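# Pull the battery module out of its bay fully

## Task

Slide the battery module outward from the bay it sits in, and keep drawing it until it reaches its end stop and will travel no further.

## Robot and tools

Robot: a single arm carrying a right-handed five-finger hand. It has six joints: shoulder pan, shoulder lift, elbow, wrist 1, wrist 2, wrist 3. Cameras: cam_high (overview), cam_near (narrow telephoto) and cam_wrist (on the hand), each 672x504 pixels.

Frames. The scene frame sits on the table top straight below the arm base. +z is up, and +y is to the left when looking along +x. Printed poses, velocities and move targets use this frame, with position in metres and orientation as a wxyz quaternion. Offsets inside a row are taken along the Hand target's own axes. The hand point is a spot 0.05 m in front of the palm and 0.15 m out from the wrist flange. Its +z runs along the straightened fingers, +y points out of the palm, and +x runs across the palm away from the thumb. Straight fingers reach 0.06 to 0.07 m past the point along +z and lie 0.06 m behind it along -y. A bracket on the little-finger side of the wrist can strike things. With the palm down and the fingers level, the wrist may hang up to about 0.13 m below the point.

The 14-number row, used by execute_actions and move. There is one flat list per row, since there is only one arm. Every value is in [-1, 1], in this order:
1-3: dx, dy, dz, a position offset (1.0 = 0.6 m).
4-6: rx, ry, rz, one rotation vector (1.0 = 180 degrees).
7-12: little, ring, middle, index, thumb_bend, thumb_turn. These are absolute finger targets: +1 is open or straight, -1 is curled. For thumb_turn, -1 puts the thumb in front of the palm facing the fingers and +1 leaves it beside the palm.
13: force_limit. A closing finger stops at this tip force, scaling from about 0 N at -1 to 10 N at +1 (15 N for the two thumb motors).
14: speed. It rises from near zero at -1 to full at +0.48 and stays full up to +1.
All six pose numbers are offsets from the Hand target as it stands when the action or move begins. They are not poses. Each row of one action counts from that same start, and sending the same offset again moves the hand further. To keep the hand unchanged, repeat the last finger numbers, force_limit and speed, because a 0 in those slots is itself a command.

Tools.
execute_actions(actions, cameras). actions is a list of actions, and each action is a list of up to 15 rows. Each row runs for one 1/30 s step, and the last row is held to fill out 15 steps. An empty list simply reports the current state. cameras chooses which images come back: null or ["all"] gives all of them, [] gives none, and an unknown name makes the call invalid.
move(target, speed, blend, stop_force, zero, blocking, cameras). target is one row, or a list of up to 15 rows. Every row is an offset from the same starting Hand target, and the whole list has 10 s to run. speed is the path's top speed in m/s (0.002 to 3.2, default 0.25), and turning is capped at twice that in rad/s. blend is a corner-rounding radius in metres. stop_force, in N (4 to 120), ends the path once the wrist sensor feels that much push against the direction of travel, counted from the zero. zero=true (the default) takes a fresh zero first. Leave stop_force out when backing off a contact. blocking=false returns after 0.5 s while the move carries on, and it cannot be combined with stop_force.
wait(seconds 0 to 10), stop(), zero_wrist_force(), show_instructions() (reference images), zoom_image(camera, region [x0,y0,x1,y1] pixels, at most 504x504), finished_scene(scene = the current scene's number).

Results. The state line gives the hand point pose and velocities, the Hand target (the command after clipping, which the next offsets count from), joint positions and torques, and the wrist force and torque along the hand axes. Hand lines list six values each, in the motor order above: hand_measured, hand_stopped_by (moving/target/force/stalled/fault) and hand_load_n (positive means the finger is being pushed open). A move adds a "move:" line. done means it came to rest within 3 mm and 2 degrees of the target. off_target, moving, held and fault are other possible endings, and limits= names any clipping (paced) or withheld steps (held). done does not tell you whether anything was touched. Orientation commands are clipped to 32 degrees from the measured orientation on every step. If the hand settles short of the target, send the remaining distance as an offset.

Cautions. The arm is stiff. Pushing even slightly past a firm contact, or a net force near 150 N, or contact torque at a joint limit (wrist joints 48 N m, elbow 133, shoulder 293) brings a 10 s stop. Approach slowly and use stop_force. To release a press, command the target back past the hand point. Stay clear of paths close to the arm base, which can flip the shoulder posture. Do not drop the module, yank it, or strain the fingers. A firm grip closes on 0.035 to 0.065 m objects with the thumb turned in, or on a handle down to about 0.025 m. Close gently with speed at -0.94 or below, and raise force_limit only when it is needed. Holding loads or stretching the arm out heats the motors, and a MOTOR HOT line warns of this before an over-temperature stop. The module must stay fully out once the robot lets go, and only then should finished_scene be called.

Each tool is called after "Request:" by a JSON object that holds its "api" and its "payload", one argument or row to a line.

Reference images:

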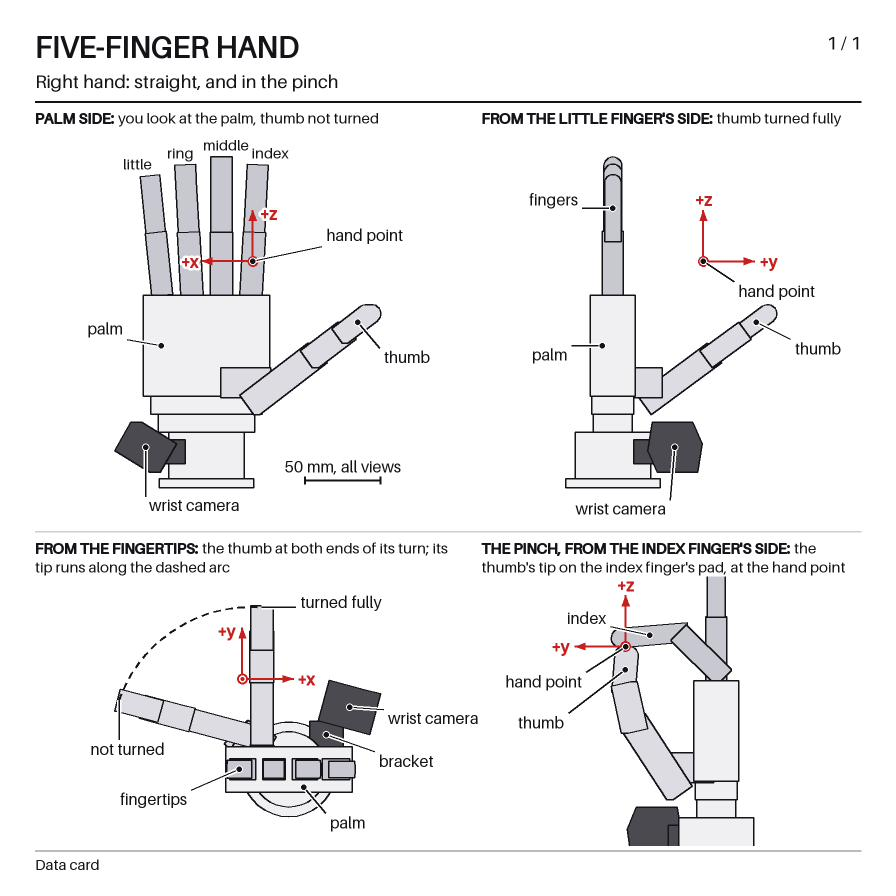

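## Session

Request:
{"api": "execute_actions", "payload": {
  "actions": []
}}

Scene clock: 0.00 s.
end_effector_position=(+1.0342, +0.1296, +0.1166) hand_measured=(+1.000, +1.000, +1.000, +1.000, +1.000, +1.000) hand_load_n=(+0.0, +0.0, +0.0, +0.0, +0.0, +0.0) hand_stopped_by=(target, target, target, target, target, target) hand_force_limit=0.00 hand_speed=-0.80 end_effector_quat_wxyz=(+0.022, +0.450, +0.892, +0.028)
Joint positions: [-0.053 -0.594 0.849 1.254 1.535 -0.702]
Joint velocities: within noise
Joint torques (N m): no reading
Motor temperatures (°C): [36 31 29 36 35 39]
Wrist force (N): no reading
Wrist torque (N m): no reading
Wrist force, peak (N): no reading
Hand target: +1.0342, +0.1296, +0.1166; +0.022, +0.450, +0.892, +0.028
camera_calibration:
cam_near: T_world_to_cam=[[0.998838, 0.045749, 0.0151846, -0.618336], [0.0370255, -0.526452, -0.849398, 0.0339506], [-0.0308652, 0.848973, -0.527534, 1.57682], [0, 0, 0, 1]] pos_world=[0.665029, -1.29252, 0.870055]
cam_wrist: T_world_to_cam=[[0.62518, 0.775779, 0.0855411, -0.759821], [0.672461, -0.591042, 0.445496, -0.652788], [0.396164, -0.220992, -0.891188, -0.161391], [0, 0, 0, 1]] pos_world=[0.977937, 0.167962, 0.211981]

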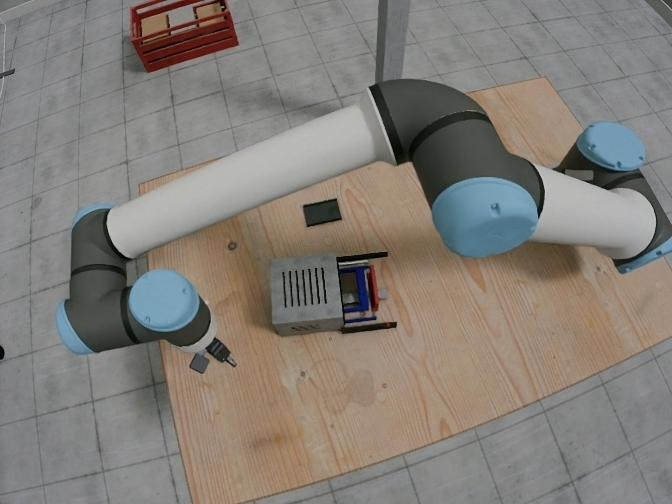

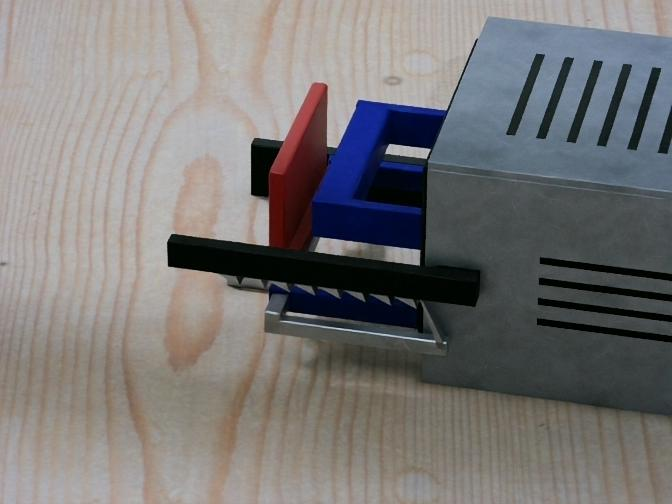

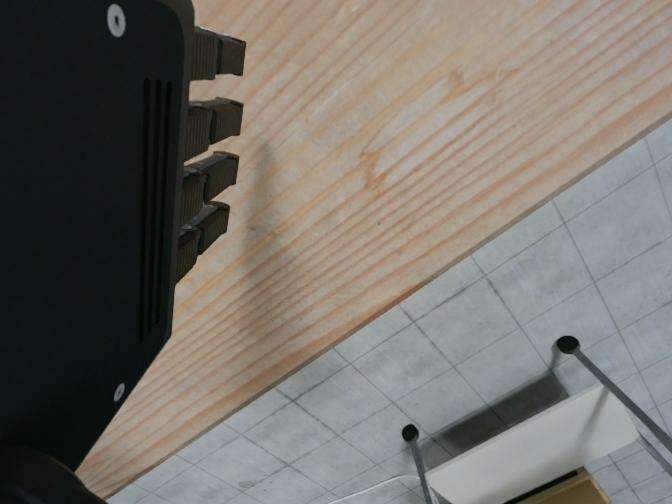

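Request:
{"api": "move", "payload": {
  "target": [
    [-0.0035,0.0175,-0.249,0,0,0,-1,-1,0.26,0.26,1,-1,0,0],
    [0.351,-0.5813,-0.235,0.1275,-0.2474,-0.7066,-1,-1,0.26,0.26,1,-1,0,0]
  ],
  "blend": 0.05,
  "speed": 0.4
}}

Request:
{"api": "zoom_image", "payload": {
  "camera": "cam_near",
  "region": [160, 0, 500, 300]
}}

Scene clock: 17.70 s.
end_effector_position=(+0.6203, +0.0880, +0.2297) hand_measured=(-1.000, -1.000, +0.260, +0.260, +1.000, -1.000) hand_load_n=(+0.0, +0.0, +0.0, +0.0, +0.0, +0.0) hand_stopped_by=(target, target, target, target, target, target) hand_force_limit=0.00 hand_speed=0.00 end_effector_quat_wxyz=(+0.232, -0.593, +0.716, -0.284)
Joint positions: [-0.178 -1.525 1.979 0.366 1.571 -3.146]
Joint velocities: within noise
Joint torques (N m): [-12.8 -59.72 -24.45 -1.04 -1.83 -2.63]
Motor temperatures (°C): [36 31 29 36 35 39]
Wrist force (N): [0.0 -0.3 0.1]
Wrist torque (N m): [0.03 0.00 0.07]
Wrist force, peak (N): [-0.2 -0.2 2.1]
Hand target: +0.6203, +0.0880, +0.2297; +0.232, -0.593, +0.716, -0.284
Off the commanded pose: 0.000 m, 0 deg.
move: done
camera_calibration:
cam_near: T_world_to_cam=[[0.998838, 0.045749, 0.0151846, -0.618336], [0.0370255, -0.526452, -0.849398, 0.0339506], [-0.0308652, 0.848973, -0.527534, 1.57682], [0, 0, 0, 1]] pos_world=[0.665029, -1.29252, 0.870055]
cam_wrist: T_world_to_cam=[[-0.756091, -0.114783, -0.644322, 0.624348], [-0.273149, 0.95, 0.151293, 0.0690474], [0.59474, 0.290388, -0.749639, -0.106467], [0, 0, 0, 1]] pos_world=[0.554244, 0.0369861, 0.312023]

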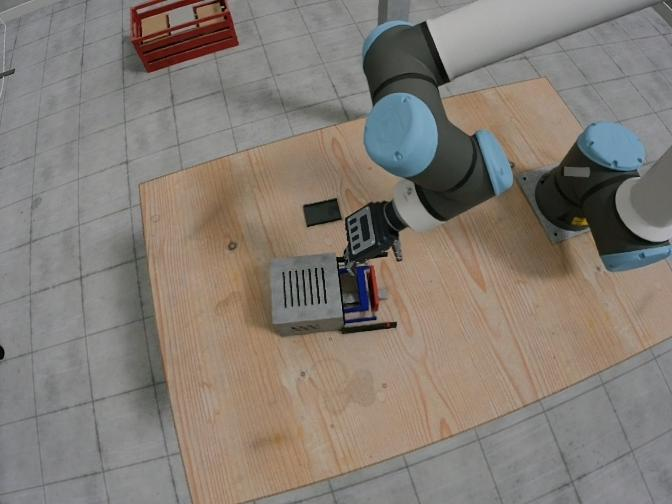

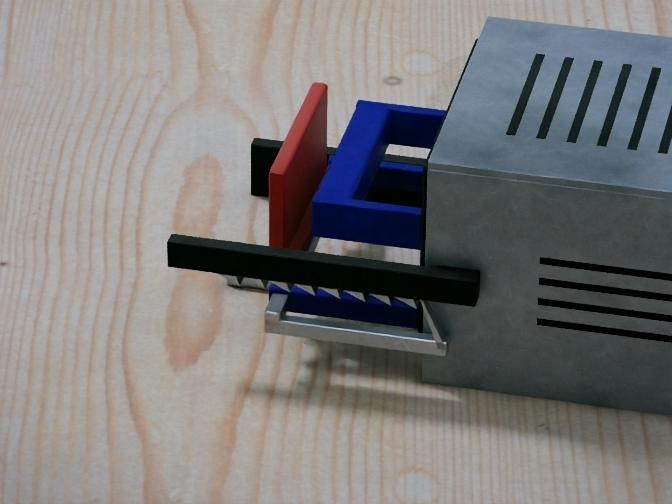

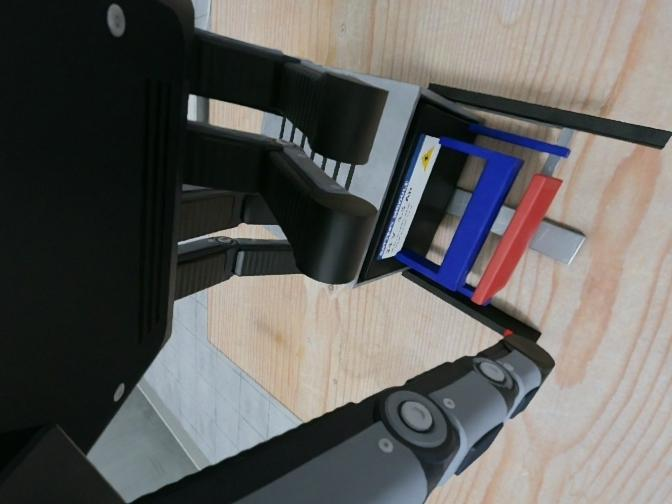

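Scaled by 1.482 from the camera's 672x504 image, which has a finer 960x720 frame.

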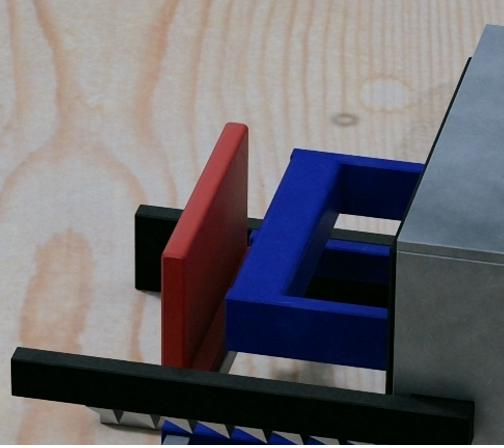

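Request:
{"api": "move", "payload": {
  "target": [0.0113,0.112,0.111,0,0,0,-1,-1,0.26,0.26,1,-1,0,0]
}}

Request:
{"api": "zoom_image", "payload": {
  "camera": "cam_near",
  "region": [160, 0, 500, 300]
}}

Scene clock: 25.43 s.
end_effector_position=(+0.6154, +0.0816, +0.1354) hand_measured=(-1.000, -1.000, +0.260, +0.260, +1.000, -1.000) hand_load_n=(+0.0, +0.5, +0.0, +0.0, +0.0, +0.0) hand_stopped_by=(target, target, target, target, target, target) hand_force_limit=0.00 hand_speed=0.00 end_effector_quat_wxyz=(+0.232, -0.593, +0.716, -0.284)
Joint positions: [-0.194 -1.445 2.084 0.181 1.56 -3.158]
Joint velocities: within noise
Joint torques (N m): [-12.81 -24.18 -20.55 -1.27 -2.01 -2.55]
Motor temperatures (°C): [36 31 29 36 35 39]
Wrist force (N): [-0.2 -0.3 0.3]
Wrist torque (N m): [0.01 0.06 -0.04]
Wrist force, peak (N): [0.4 -1.3 -1.1]
Hand target: +0.6154, +0.0816, +0.1352; +0.232, -0.593, +0.716, -0.284
Off the commanded pose: 0.000 m, 0 deg.
move: done
camera_calibration:
cam_near: T_world_to_cam=[[0.998838, 0.045749, 0.0151846, -0.618336], [0.0370255, -0.526452, -0.849398, 0.0339506], [-0.0308652, 0.848973, -0.527534, 1.57682], [0, 0, 0, 1]] pos_world=[0.665029, -1.29252, 0.870055]
cam_wrist: T_world_to_cam=[[-0.756067, -0.115027, -0.644308, 0.559076], [-0.273398, 0.949939, 0.15123, 0.0882237], [0.594657, 0.290492, -0.749665, -0.172412], [0, 0, 0, 1]] pos_world=[0.549345, 0.0305859, 0.217624]

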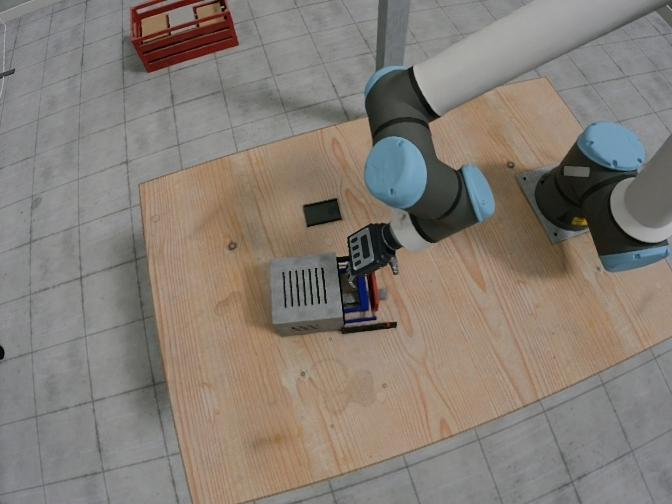

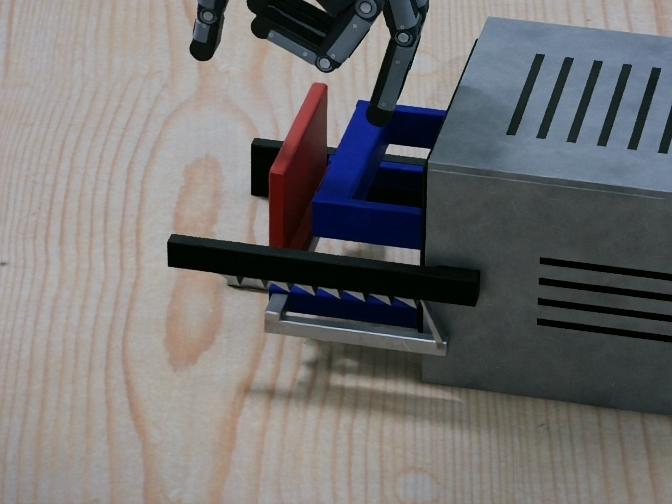

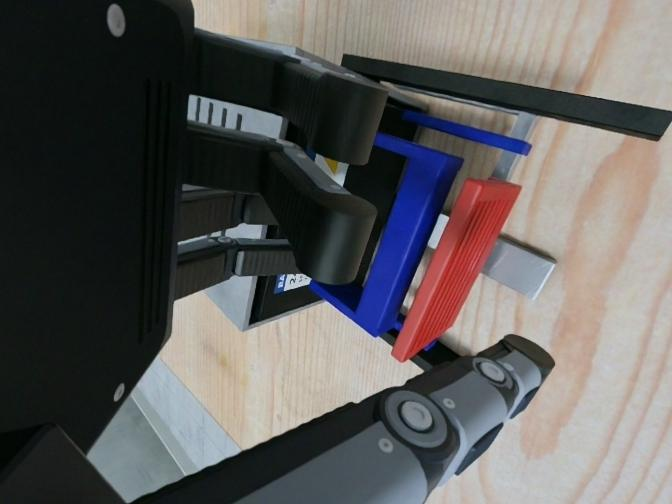

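Scaled by 1.482 from the camera's 672x504 image, which has a finer 960x720 frame.

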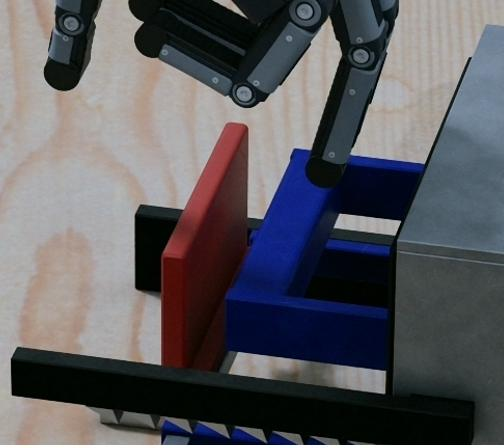

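Request:
{"api": "move", "payload": {
  "target": [
    [0,-0.0055,0.0051,0,0,0,-1,-1,0.26,0.26,1,-1,0,0],
    [0,0.0512,0.0659,0,0,0,-1,-1,0.26,0.26,1,-1,0,0]
  ],
  "speed": 0.05,
  "stop_force": 8
}}

Request:
{"api": "zoom_image", "payload": {
  "camera": "cam_near",
  "region": [160, 50, 500, 350]
}}

Scene clock: 33.23 s.
end_effector_position=(+0.6198, +0.0805, +0.0853) hand_measured=(-1.000, -1.000, +0.260, +0.260, +1.000, -1.000) hand_load_n=(+0.0, +0.5, +0.0, +0.0, +0.0, +0.0) hand_stopped_by=(target, target, target, target, target, target) hand_force_limit=0.00 hand_speed=0.00 end_effector_quat_wxyz=(+0.232, -0.593, +0.716, -0.284)
Joint positions: [-0.194 -1.379 2.116 0.083 1.56 -3.158]
Joint velocities: within noise
Joint torques (N m): [-9.17 -27.91 -20.11 -0.53 -1.93 -1.09]
Motor temperatures (°C): [36 31 29 36 35 39]
Wrist force (N): [0.0 -0.4 -0.3]
Wrist torque (N m): [0.02 0.00 0.00]
Wrist force, peak (N): [-0.5 -0.4 0.7]
Hand target: +0.6198, +0.0805, +0.0853; +0.232, -0.593, +0.716, -0.284
Off the commanded pose: 0.000 m, 0 deg.
move: done
camera_calibration:
cam_near: T_world_to_cam=[[0.998838, 0.045749, 0.0151846, -0.618336], [0.0370255, -0.526452, -0.849398, 0.0339506], [-0.0308652, 0.848973, -0.527534, 1.57682], [0, 0, 0, 1]] pos_world=[0.665029, -1.29252, 0.870055]
cam_wrist: T_world_to_cam=[[-0.756022, -0.115006, -0.644364, 0.53012], [-0.273383, 0.949946, 0.15121, 0.0980552], [0.594721, 0.290476, -0.749621, -0.212294], [0, 0, 0, 1]] pos_world=[0.553845, 0.0294859, 0.167623]

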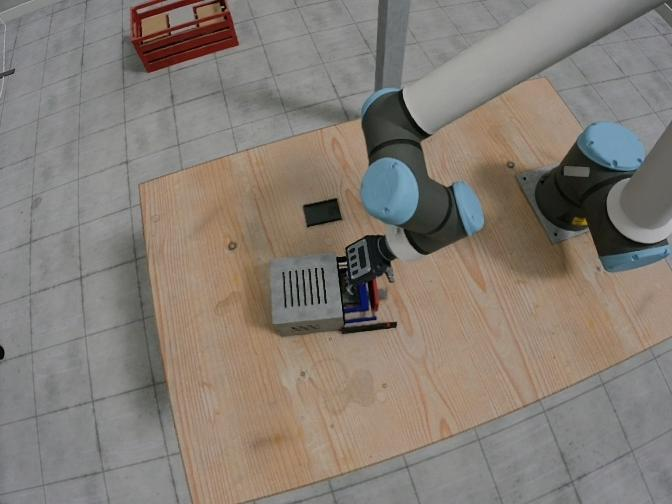

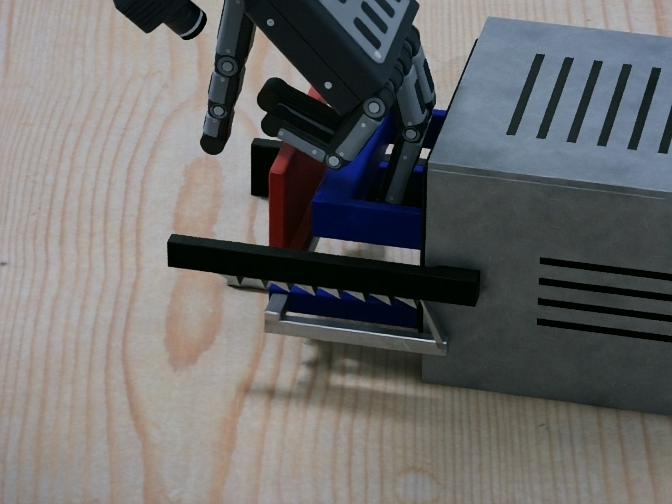

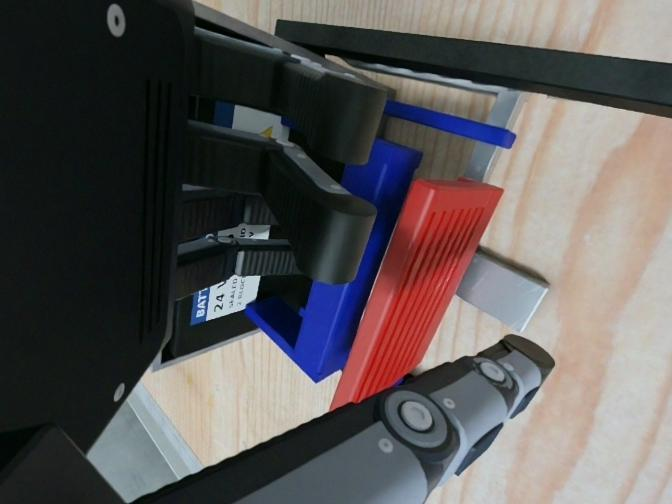

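Scaled by 1.482 from the camera's 672x504 image, which has a finer 960x720 frame.

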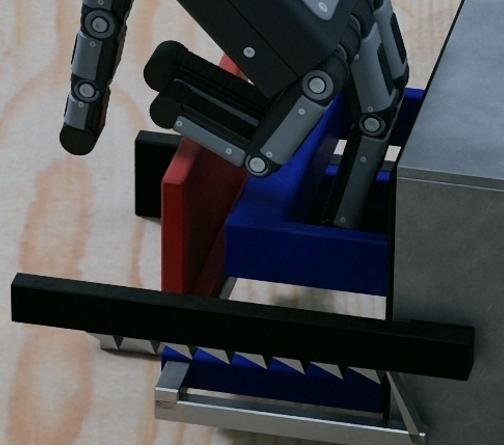

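Request:
{"api": "move", "payload": {
  "target": [-0.0095,0,0,0,0,0,-1,-1,0.26,0.26,1,-1,1,0.2],
  "speed": 0.05,
  "cameras": []
}}

Request:
{"api": "move", "payload": {
  "target": [0,0,0,0,0,0,-1,-1,-0.2,-0.2,-0.85,-1,1,0.2]
}}

Request:
{"api": "zoom_image", "payload": {
  "camera": "cam_near",
  "region": [160, 50, 500, 350]
}}

Scene clock: 49.77 s.
end_effector_position=(+0.6209, +0.0860, +0.0853) hand_measured=(-1.000, -1.000, +0.260, +0.260, +1.000, -1.000) hand_load_n=(+0.0, +0.0, +0.0, +0.0, +0.0, +0.0) hand_stopped_by=(target, target, target, target, target, target) hand_force_limit=1.00 hand_speed=0.20 end_effector_quat_wxyz=(+0.232, -0.593, +0.716, -0.284)
Joint positions: [-0.182 -1.376 2.113 0.083 1.568 -3.149]
Joint velocities: within noise
Joint torques (N m): [8.85 -26.79 -38.58 3.92 2.52 3.02]
Motor temperatures (°C): [36 31 29 36 35 39]
Wrist force (N): [-0.2 -0.3 -0.1]
Wrist torque (N m): [0.02 0.03 0.00]
Wrist force, peak (N): [0.2 -1.1 0.1]
Hand target: +0.6209, +0.0861, +0.0853; +0.232, -0.593, +0.716, -0.284
Off the commanded pose: 0.000 m, 0 deg.
move: done
No camera images: "cameras" was empty.

Scene clock: 50.37 s.
end_effector_position=(+0.6209, +0.0861, +0.0853) hand_measured=(-1.000, -1.000, +0.166, +0.128, +0.460, -1.000) hand_load_n=(+0.0, +0.0, +0.0, +10.5, +17.5, +1.0) hand_stopped_by=(target, target, force, force, force, target) hand_force_limit=1.00 hand_speed=0.20 end_effector_quat_wxyz=(+0.232, -0.593, +0.716, -0.284)
Joint positions: [-0.181 -1.376 2.112 0.084 1.568 -3.149]
Joint velocities: within noise
Joint torques (N m): [8.41 -29.04 -21.15 -0.36 1.46 2.81]
Motor temperatures (°C): [36 31 29 36 35 39]
Wrist force (N): [1.6 3.5 -0.7]
Wrist torque (N m): [0.28 0.15 0.19]
Wrist force, peak (N): [-0.6 -8.1 19.1]
Hand target: +0.6209, +0.0861, +0.0853; +0.232, -0.593, +0.716, -0.284
Off the commanded pose: 0.000 m, 0 deg.
move: done
camera_calibration:
cam_near: T_world_to_cam=[[0.998838, 0.045749, 0.0151846, -0.618336], [0.0370255, -0.526452, -0.849398, 0.0339506], [-0.0308652, 0.848973, -0.527534, 1.57682], [0, 0, 0, 1]] pos_world=[0.665029, -1.29252, 0.870055]
cam_wrist: T_world_to_cam=[[-0.756067, -0.115027, -0.644308, 0.531612], [-0.273398, 0.949939, 0.15123, 0.0930415], [0.594657, 0.290492, -0.749665, -0.214533], [0, 0, 0, 1]] pos_world=[0.554945, 0.0350859, 0.167624]

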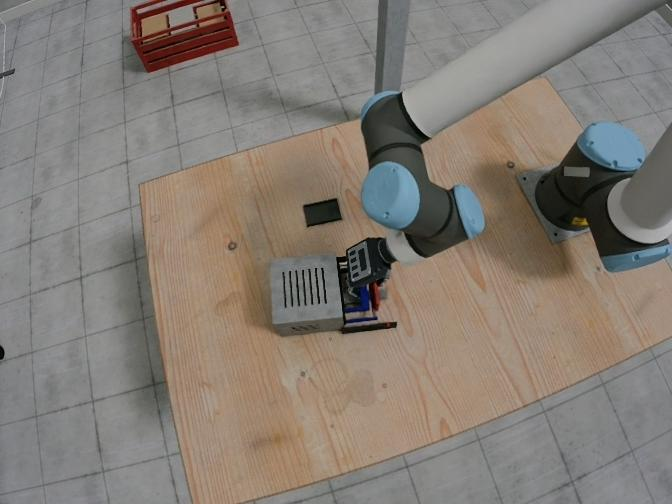

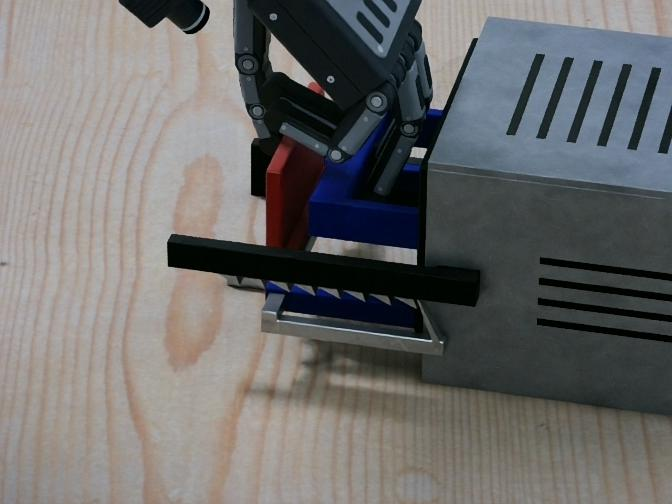

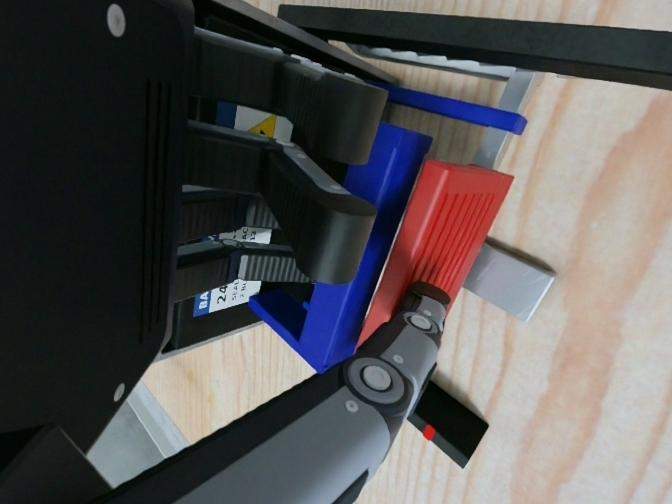

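Scaled by 1.482 from the camera's 672x504 image, which has a finer 960x720 frame.

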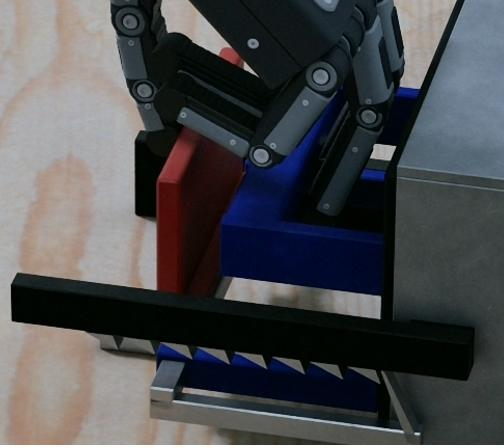

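Virtually identical to scene 1. Pump, then close the fingers.

Request:
{"api": "move", "payload": {
  "target": [0,-0.0122,0.0113,0,0,0,-1,-1,-0.2,-0.2,-0.85,-1,1,0.2],
  "speed": 0.01,
  "stop_force": 33,
  "cameras": []
}}

Request:
{"api": "move", "payload": {
  "target": [0,0,0,0,0,0,-1,-1,-0.3,-0.3,-0.85,-1,1,-0.2]
}}

Scene clock: 54.60 s.
end_effector_position=(+0.6307, +0.0843, +0.0854) hand_measured=(-1.000, -1.000, +0.166, +0.126, +0.462, -1.000) hand_load_n=(+0.0, +0.0, -2.0, +0.0, +21.0, +0.0) hand_stopped_by=(target, target, force, force, force, target) hand_force_limit=1.00 hand_speed=0.20 end_effector_quat_wxyz=(+0.232, -0.593, +0.716, -0.284)
Joint positions: [-0.181 -1.362 2.094 0.088 1.569 -3.149]
Joint velocities: within noise
Joint torques (N m): [1.44 -21.17 -50.5 -8.41 2.1 3.34]
Motor temperatures (°C): [36 31 29 36 35 39]
Wrist force (N): [0.8 9.6 -34.5]
Wrist torque (N m): [-0.37 0.64 0.12]
Wrist force, peak (N): [0.9 9.5 -34.9]
Hand target: +0.6307, +0.0843, +0.0854; +0.232, -0.593, +0.716, -0.284
Off the commanded pose: 0.000 m, 0 deg.
move: done
No camera images: "cameras" was empty.

Scene clock: 55.10 s.
end_effector_position=(+0.6309, +0.0842, +0.0854) hand_measured=(-1.000, -1.000, +0.034, +0.000, +0.462, -1.000) hand_load_n=(+0.0, +0.0, +12.0, +13.0, +22.0, +0.0) hand_stopped_by=(target, target, force, force, force, target) hand_force_limit=1.00 hand_speed=-0.20 end_effector_quat_wxyz=(+0.233, -0.593, +0.716, -0.284)
Joint positions: [-0.181 -1.361 2.094 0.087 1.569 -3.149]
Joint velocities: within noise
Joint torques (N m): [-0.07 -32.81 -20.58 3.05 1.72 2.65]
Motor temperatures (°C): [36 31 29 36 35 39]
Wrist force (N): [-1.5 -0.3 -3.4]
Wrist torque (N m): [-0.24 0.47 -0.10]
Wrist force, peak (N): [0.5 9.6 -34.8]
Hand target: +0.6307, +0.0843, +0.0854; +0.232, -0.593, +0.716, -0.284
Off the commanded pose: 0.000 m, 0 deg.
move: done
camera_calibration:
cam_near: T_world_to_cam=[[0.998838, 0.045749, 0.0151846, -0.618336], [0.0370255, -0.526452, -0.849398, 0.0339506], [-0.0308652, 0.848973, -0.527534, 1.57682], [0, 0, 0, 1]] pos_world=[0.665029, -1.29252, 0.870055]
cam_wrist: T_world_to_cam=[[-0.755819, -0.115054, -0.644593, 0.538852], [-0.273469, 0.949938, 0.151102, 0.0975997], [0.594939, 0.290482, -0.749445, -0.219989], [0, 0, 0, 1]] pos_world=[0.564845, 0.0331859, 0.167723]

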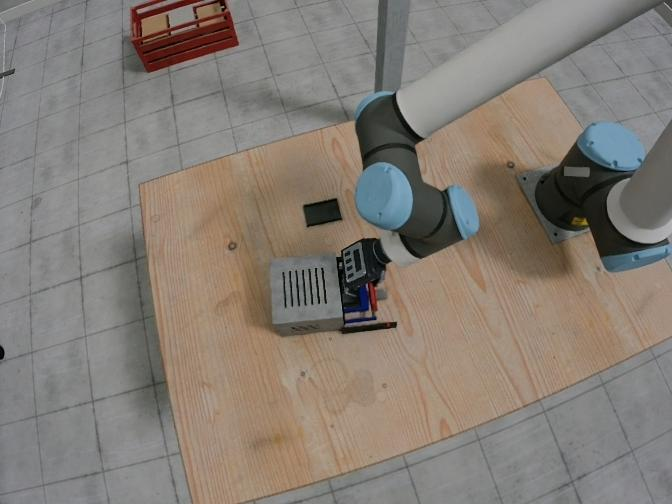

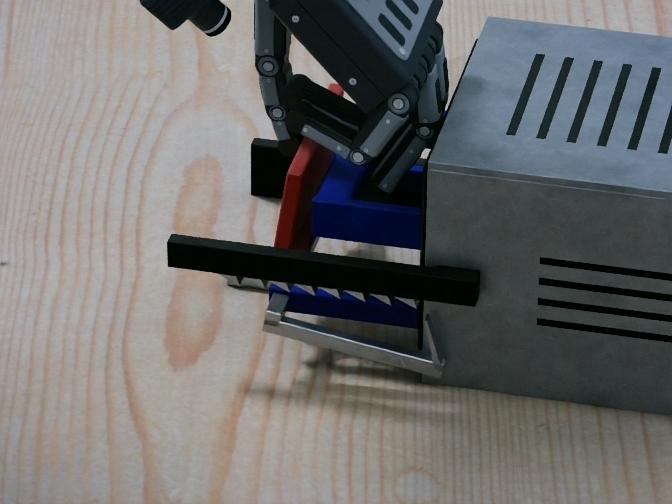

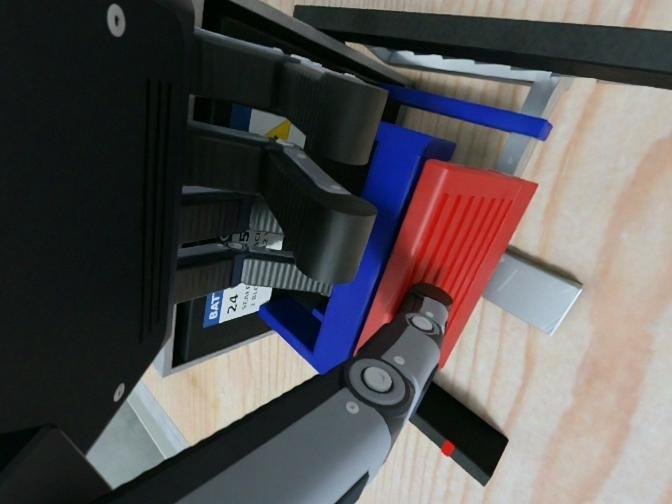

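Request:
{"api": "move", "payload": {
  "target": [-0.002,0.0608,-0.0567,0,0,0,-1,-1,-0.3,-0.3,-0.85,-1,1,-0.2],
  "speed": 0.02,
  "stop_force": 35
}}

Scene clock: 63.60 s.
end_effector_position=(+0.5819, +0.0948, +0.0853) hand_measured=(-1.000, -1.000, +0.036, +0.000, +0.462, -1.000) hand_load_n=(+0.0, +0.5, +16.0, +18.0, +22.5, -2.0) hand_stopped_by=(target, target, force, force, force, target) hand_force_limit=1.00 hand_speed=-0.20 end_effector_quat_wxyz=(+0.232, -0.593, +0.716, -0.284)
Joint positions: [-0.179 -1.432 2.183 0.07 1.57 -3.147]
Joint velocities: within noise
Joint torques (N m): [22.53 -51.2 -2.43 5.16 -4.66 3.66]
Motor temperatures (°C): [36 31 29 36 35 39]
Wrist force (N): [16.9 -20.8 -1.0]
Wrist torque (N m): [0.34 0.87 -0.41]
Wrist force, peak (N): [17.0 -20.8 -0.6]
Hand target: +0.5820, +0.0948, +0.0853; +0.232, -0.593, +0.716, -0.284
Off the commanded pose: 0.000 m, 0 deg.
move: done
camera_calibration:
cam_near: T_world_to_cam=[[0.998838, 0.045749, 0.0151846, -0.618336], [0.0370255, -0.526452, -0.849398, 0.0339506], [-0.0308652, 0.848973, -0.527534, 1.57682], [0, 0, 0, 1]] pos_world=[0.665029, -1.29252, 0.870055]
cam_wrist: T_world_to_cam=[[-0.756022, -0.115006, -0.644364, 0.5031], [-0.273383, 0.949946, 0.15121, 0.0742048], [0.594721, 0.290476, -0.749621, -0.193879], [0, 0, 0, 1]] pos_world=[0.515945, 0.0436859, 0.167623]

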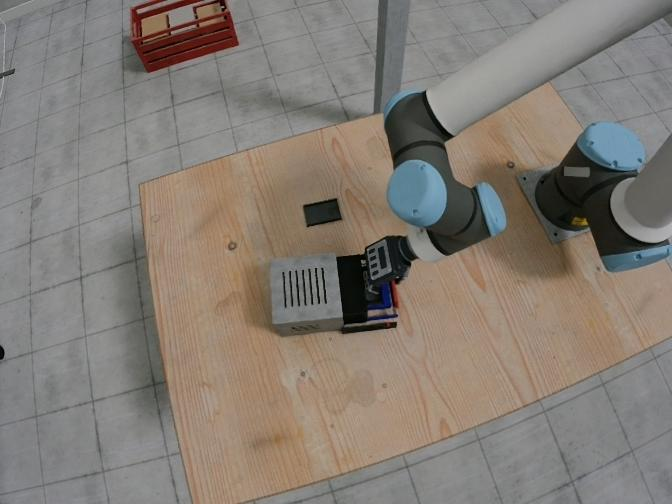

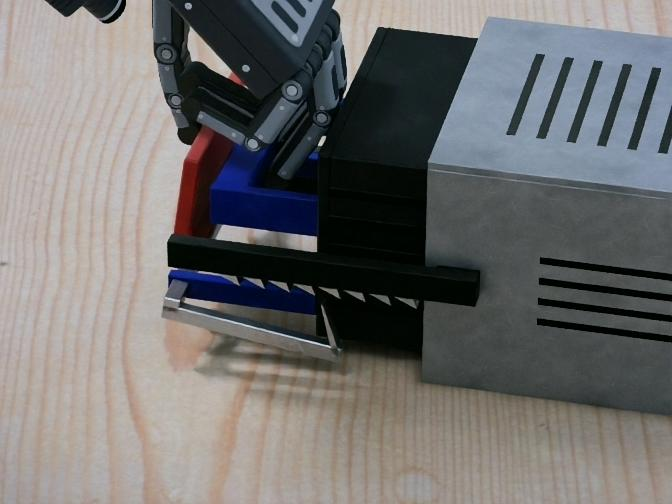

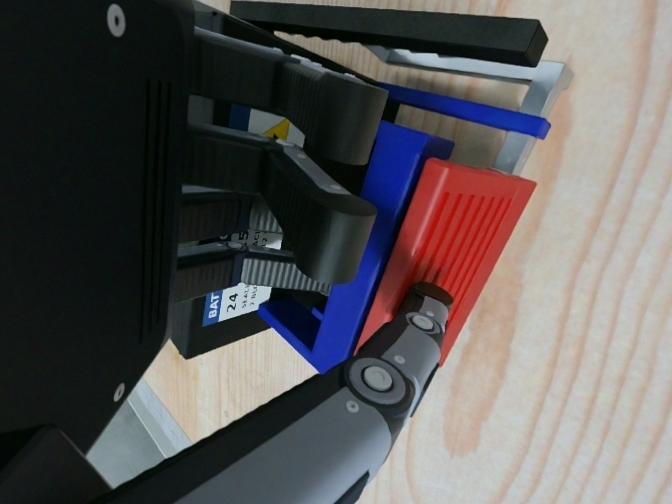

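Request:
{"api": "move", "payload": {
  "target": [0.0015,0.0754,-0.0703,0,0,0,-1,-1,-0.3,-0.3,-0.85,-1,1,-0.2],
  "speed": 0.02,
  "stop_force": 30
}}

Request:
{"api": "zoom_image", "payload": {
  "camera": "cam_near",
  "region": [50, 200, 290, 350]
}}

Request:
{"api": "zoom_image", "payload": {
  "camera": "cam_high",
  "region": [320, 245, 430, 350]
}}

Scene clock: 70.87 s.
end_effector_position=(+0.5267, +0.1045, +0.0852) hand_measured=(-1.000, -1.000, +0.146, +0.124, +0.460, -1.000) hand_load_n=(+0.0, +0.0, +18.5, +20.5, +11.5, +3.5) hand_stopped_by=(target, target, force, force, force, target) hand_force_limit=1.00 hand_speed=-0.20 end_effector_quat_wxyz=(+0.232, -0.593, +0.716, -0.284)
Joint positions: [-0.182 -1.517 2.28 0.058 1.568 -3.149]
Joint velocities: within noise
Joint torques (N m): [12.66 0.51 -6.13 12.73 2.35 -0.42]
Motor temperatures (°C): [36 31 29 36 35 38]
Wrist force (N): [-4.3 -35.0 5.7]
Wrist torque (N m): [1.05 0.46 -0.36]
Wrist force, peak (N): [-4.7 -43.7 18.7]
Hand target: +0.5267, +0.1045, +0.0852; +0.232, -0.593, +0.716, -0.284 (not the last commanded pose)
Off the commanded pose: 0.006 m, 0 deg.
move: contact
camera_calibration:
cam_near: T_world_to_cam=[[0.998838, 0.045749, 0.0151846, -0.618336], [0.0370255, -0.526452, -0.849398, 0.0339506], [-0.0308652, 0.848973, -0.527534, 1.57682], [0, 0, 0, 1]] pos_world=[0.665029, -1.29252, 0.870055]
cam_wrist: T_world_to_cam=[[-0.756021, -0.115063, -0.644355, 0.46242], [-0.273309, 0.949996, 0.151031, 0.0499078], [0.594756, 0.290291, -0.749664, -0.163941], [0, 0, 0, 1]] pos_world=[0.460745, 0.053386, 0.167524]

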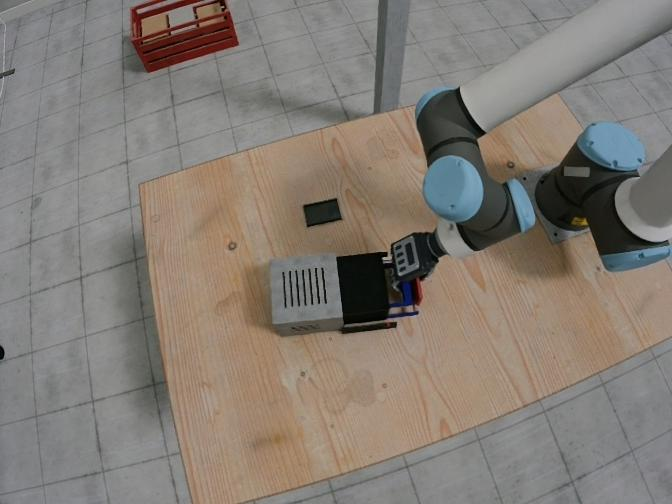

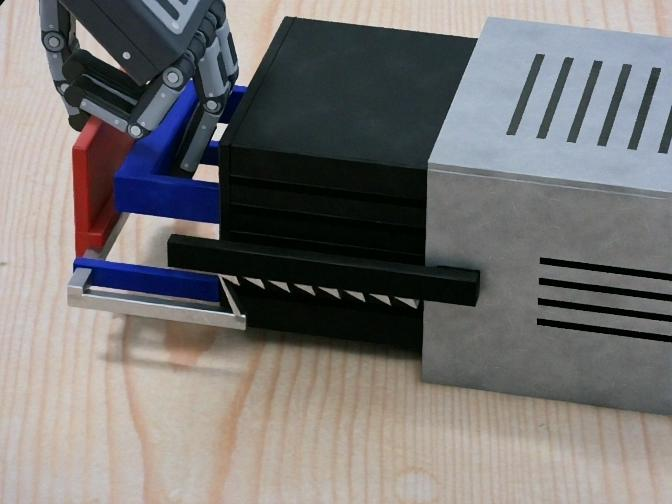

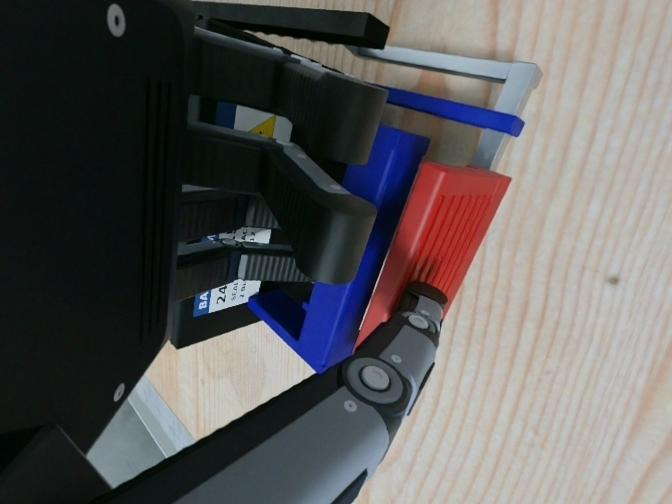

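Scaled by 2.100 from the camera's 672x504 image, which has a finer 960x720 frame.

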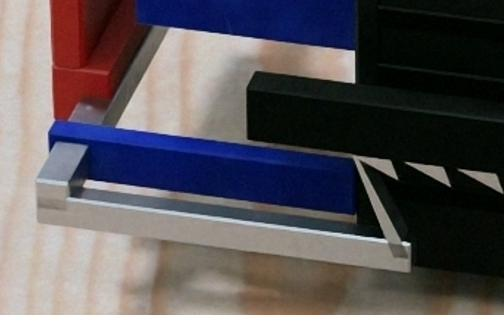

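Scaled by 4.582 from the camera's 672x504 image, which has a finer 960x720 frame.

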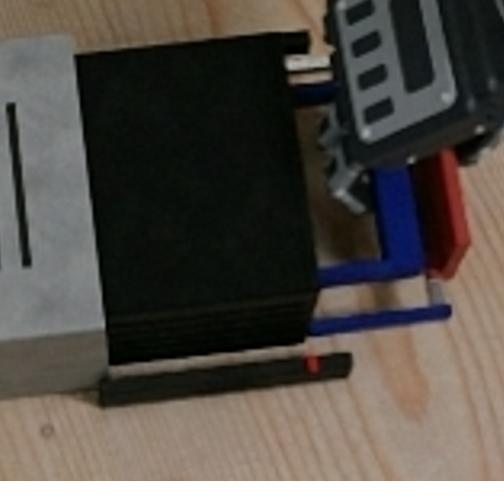

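Same end state. Release.

Request:
{"api": "move", "payload": {
  "target": [0,0,0,0,0,0,-1,-1,0.25,0.25,1,-1,1,-0.5],
  "cameras": []
}}

Request:
{"api": "move", "payload": {
  "target": [0,-0.091,-0.097,0,0,0,-1,-1,0.25,0.25,1,-1,1,-0.5],
  "speed": 0.08
}}

Request:
{"api": "finished_scene", "payload": {
  "scene": 2
}}

Scene clock: 74.13 s.
end_effector_position=(+0.5267, +0.1045, +0.0851) hand_measured=(-1.000, -1.000, +0.250, +0.250, +1.000, -1.000) hand_load_n=(+0.0, +0.0, +0.0, +0.0, +0.0, +0.0) hand_stopped_by=(target, target, target, target, target, target) hand_force_limit=1.00 hand_speed=-0.50 end_effector_quat_wxyz=(+0.232, -0.593, +0.716, -0.284)
Joint positions: [-0.182 -1.517 2.28 0.058 1.568 -3.149]
Joint velocities: within noise
Joint torques (N m): [-3.23 -49.35 -36.6 -0.52 2.35 1.11]
Motor temperatures (°C): [36 31 29 36 35 38]
Wrist force (N): [-6.6 0.1 2.6]
Wrist torque (N m): [-0.12 0.92 -0.34]
Wrist force, peak (N): [-4.1 -35.3 6.2]
Hand target: +0.5267, +0.1045, +0.0852; +0.232, -0.593, +0.716, -0.284
Off the commanded pose: 0.000 m, 0 deg.
move: done
No camera images: "cameras" was empty.

Scene clock: 75.67 s.
end_effector_position=(+0.5269, +0.1049, +0.1648) hand_measured=(-1.000, -1.000, +0.250, +0.250, +1.000, -1.000) hand_load_n=(+0.0, +0.0, +0.0, +0.0, +0.0, +0.0) hand_stopped_by=(target, target, target, target, target, target) hand_force_limit=1.00 hand_speed=-0.50 end_effector_quat_wxyz=(+0.232, -0.593, +0.716, -0.284)
Joint positions: [-0.181 -1.62 2.205 0.236 1.569 -3.149]
Joint velocities: within noise
Joint torques (N m): [-11.83 -50.89 -42.2 4.16 -0.69 -1.41]
Motor temperatures (°C): [36 31 29 36 35 38]
Wrist force (N): [-6.3 0.4 2.5]
Wrist torque (N m): [-0.10 0.83 -0.32]
Wrist force, peak (N): [-6.9 0.5 2.5]
Hand target: +0.5269, +0.1048, +0.1650; +0.232, -0.593, +0.716, -0.284
Off the commanded pose: 0.000 m, 0 deg.
move: done
camera_calibration:
cam_near: T_world_to_cam=[[0.998838, 0.045749, 0.0151846, -0.618336], [0.0370255, -0.526452, -0.849398, 0.0339506], [-0.0308652, 0.848973, -0.527534, 1.57682], [0, 0, 0, 1]] pos_world=[0.665029, -1.29252, 0.870055]
cam_wrist: T_world_to_cam=[[-0.75594, -0.115013, -0.644458, 0.513818], [-0.273294, 0.95, 0.151028, 0.0375268], [0.594865, 0.290295, -0.749576, -0.104516], [0, 0, 0, 1]] pos_world=[0.460845, 0.053786, 0.247124]

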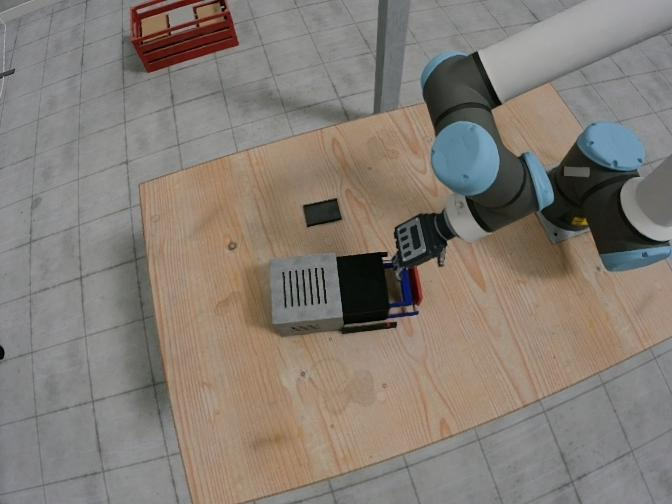

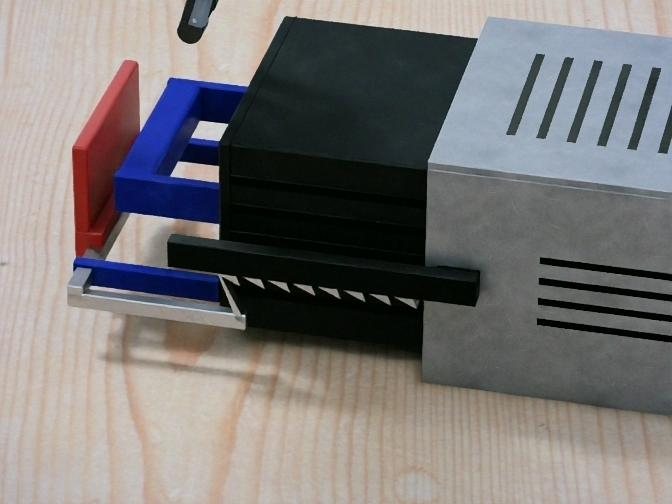

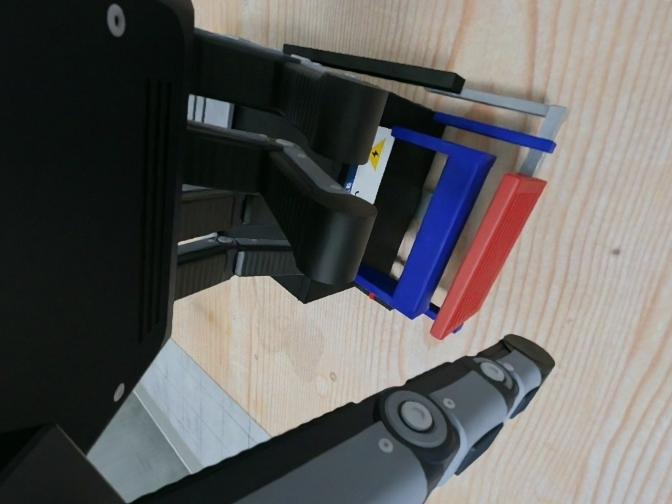

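The scene is finished: the task was done.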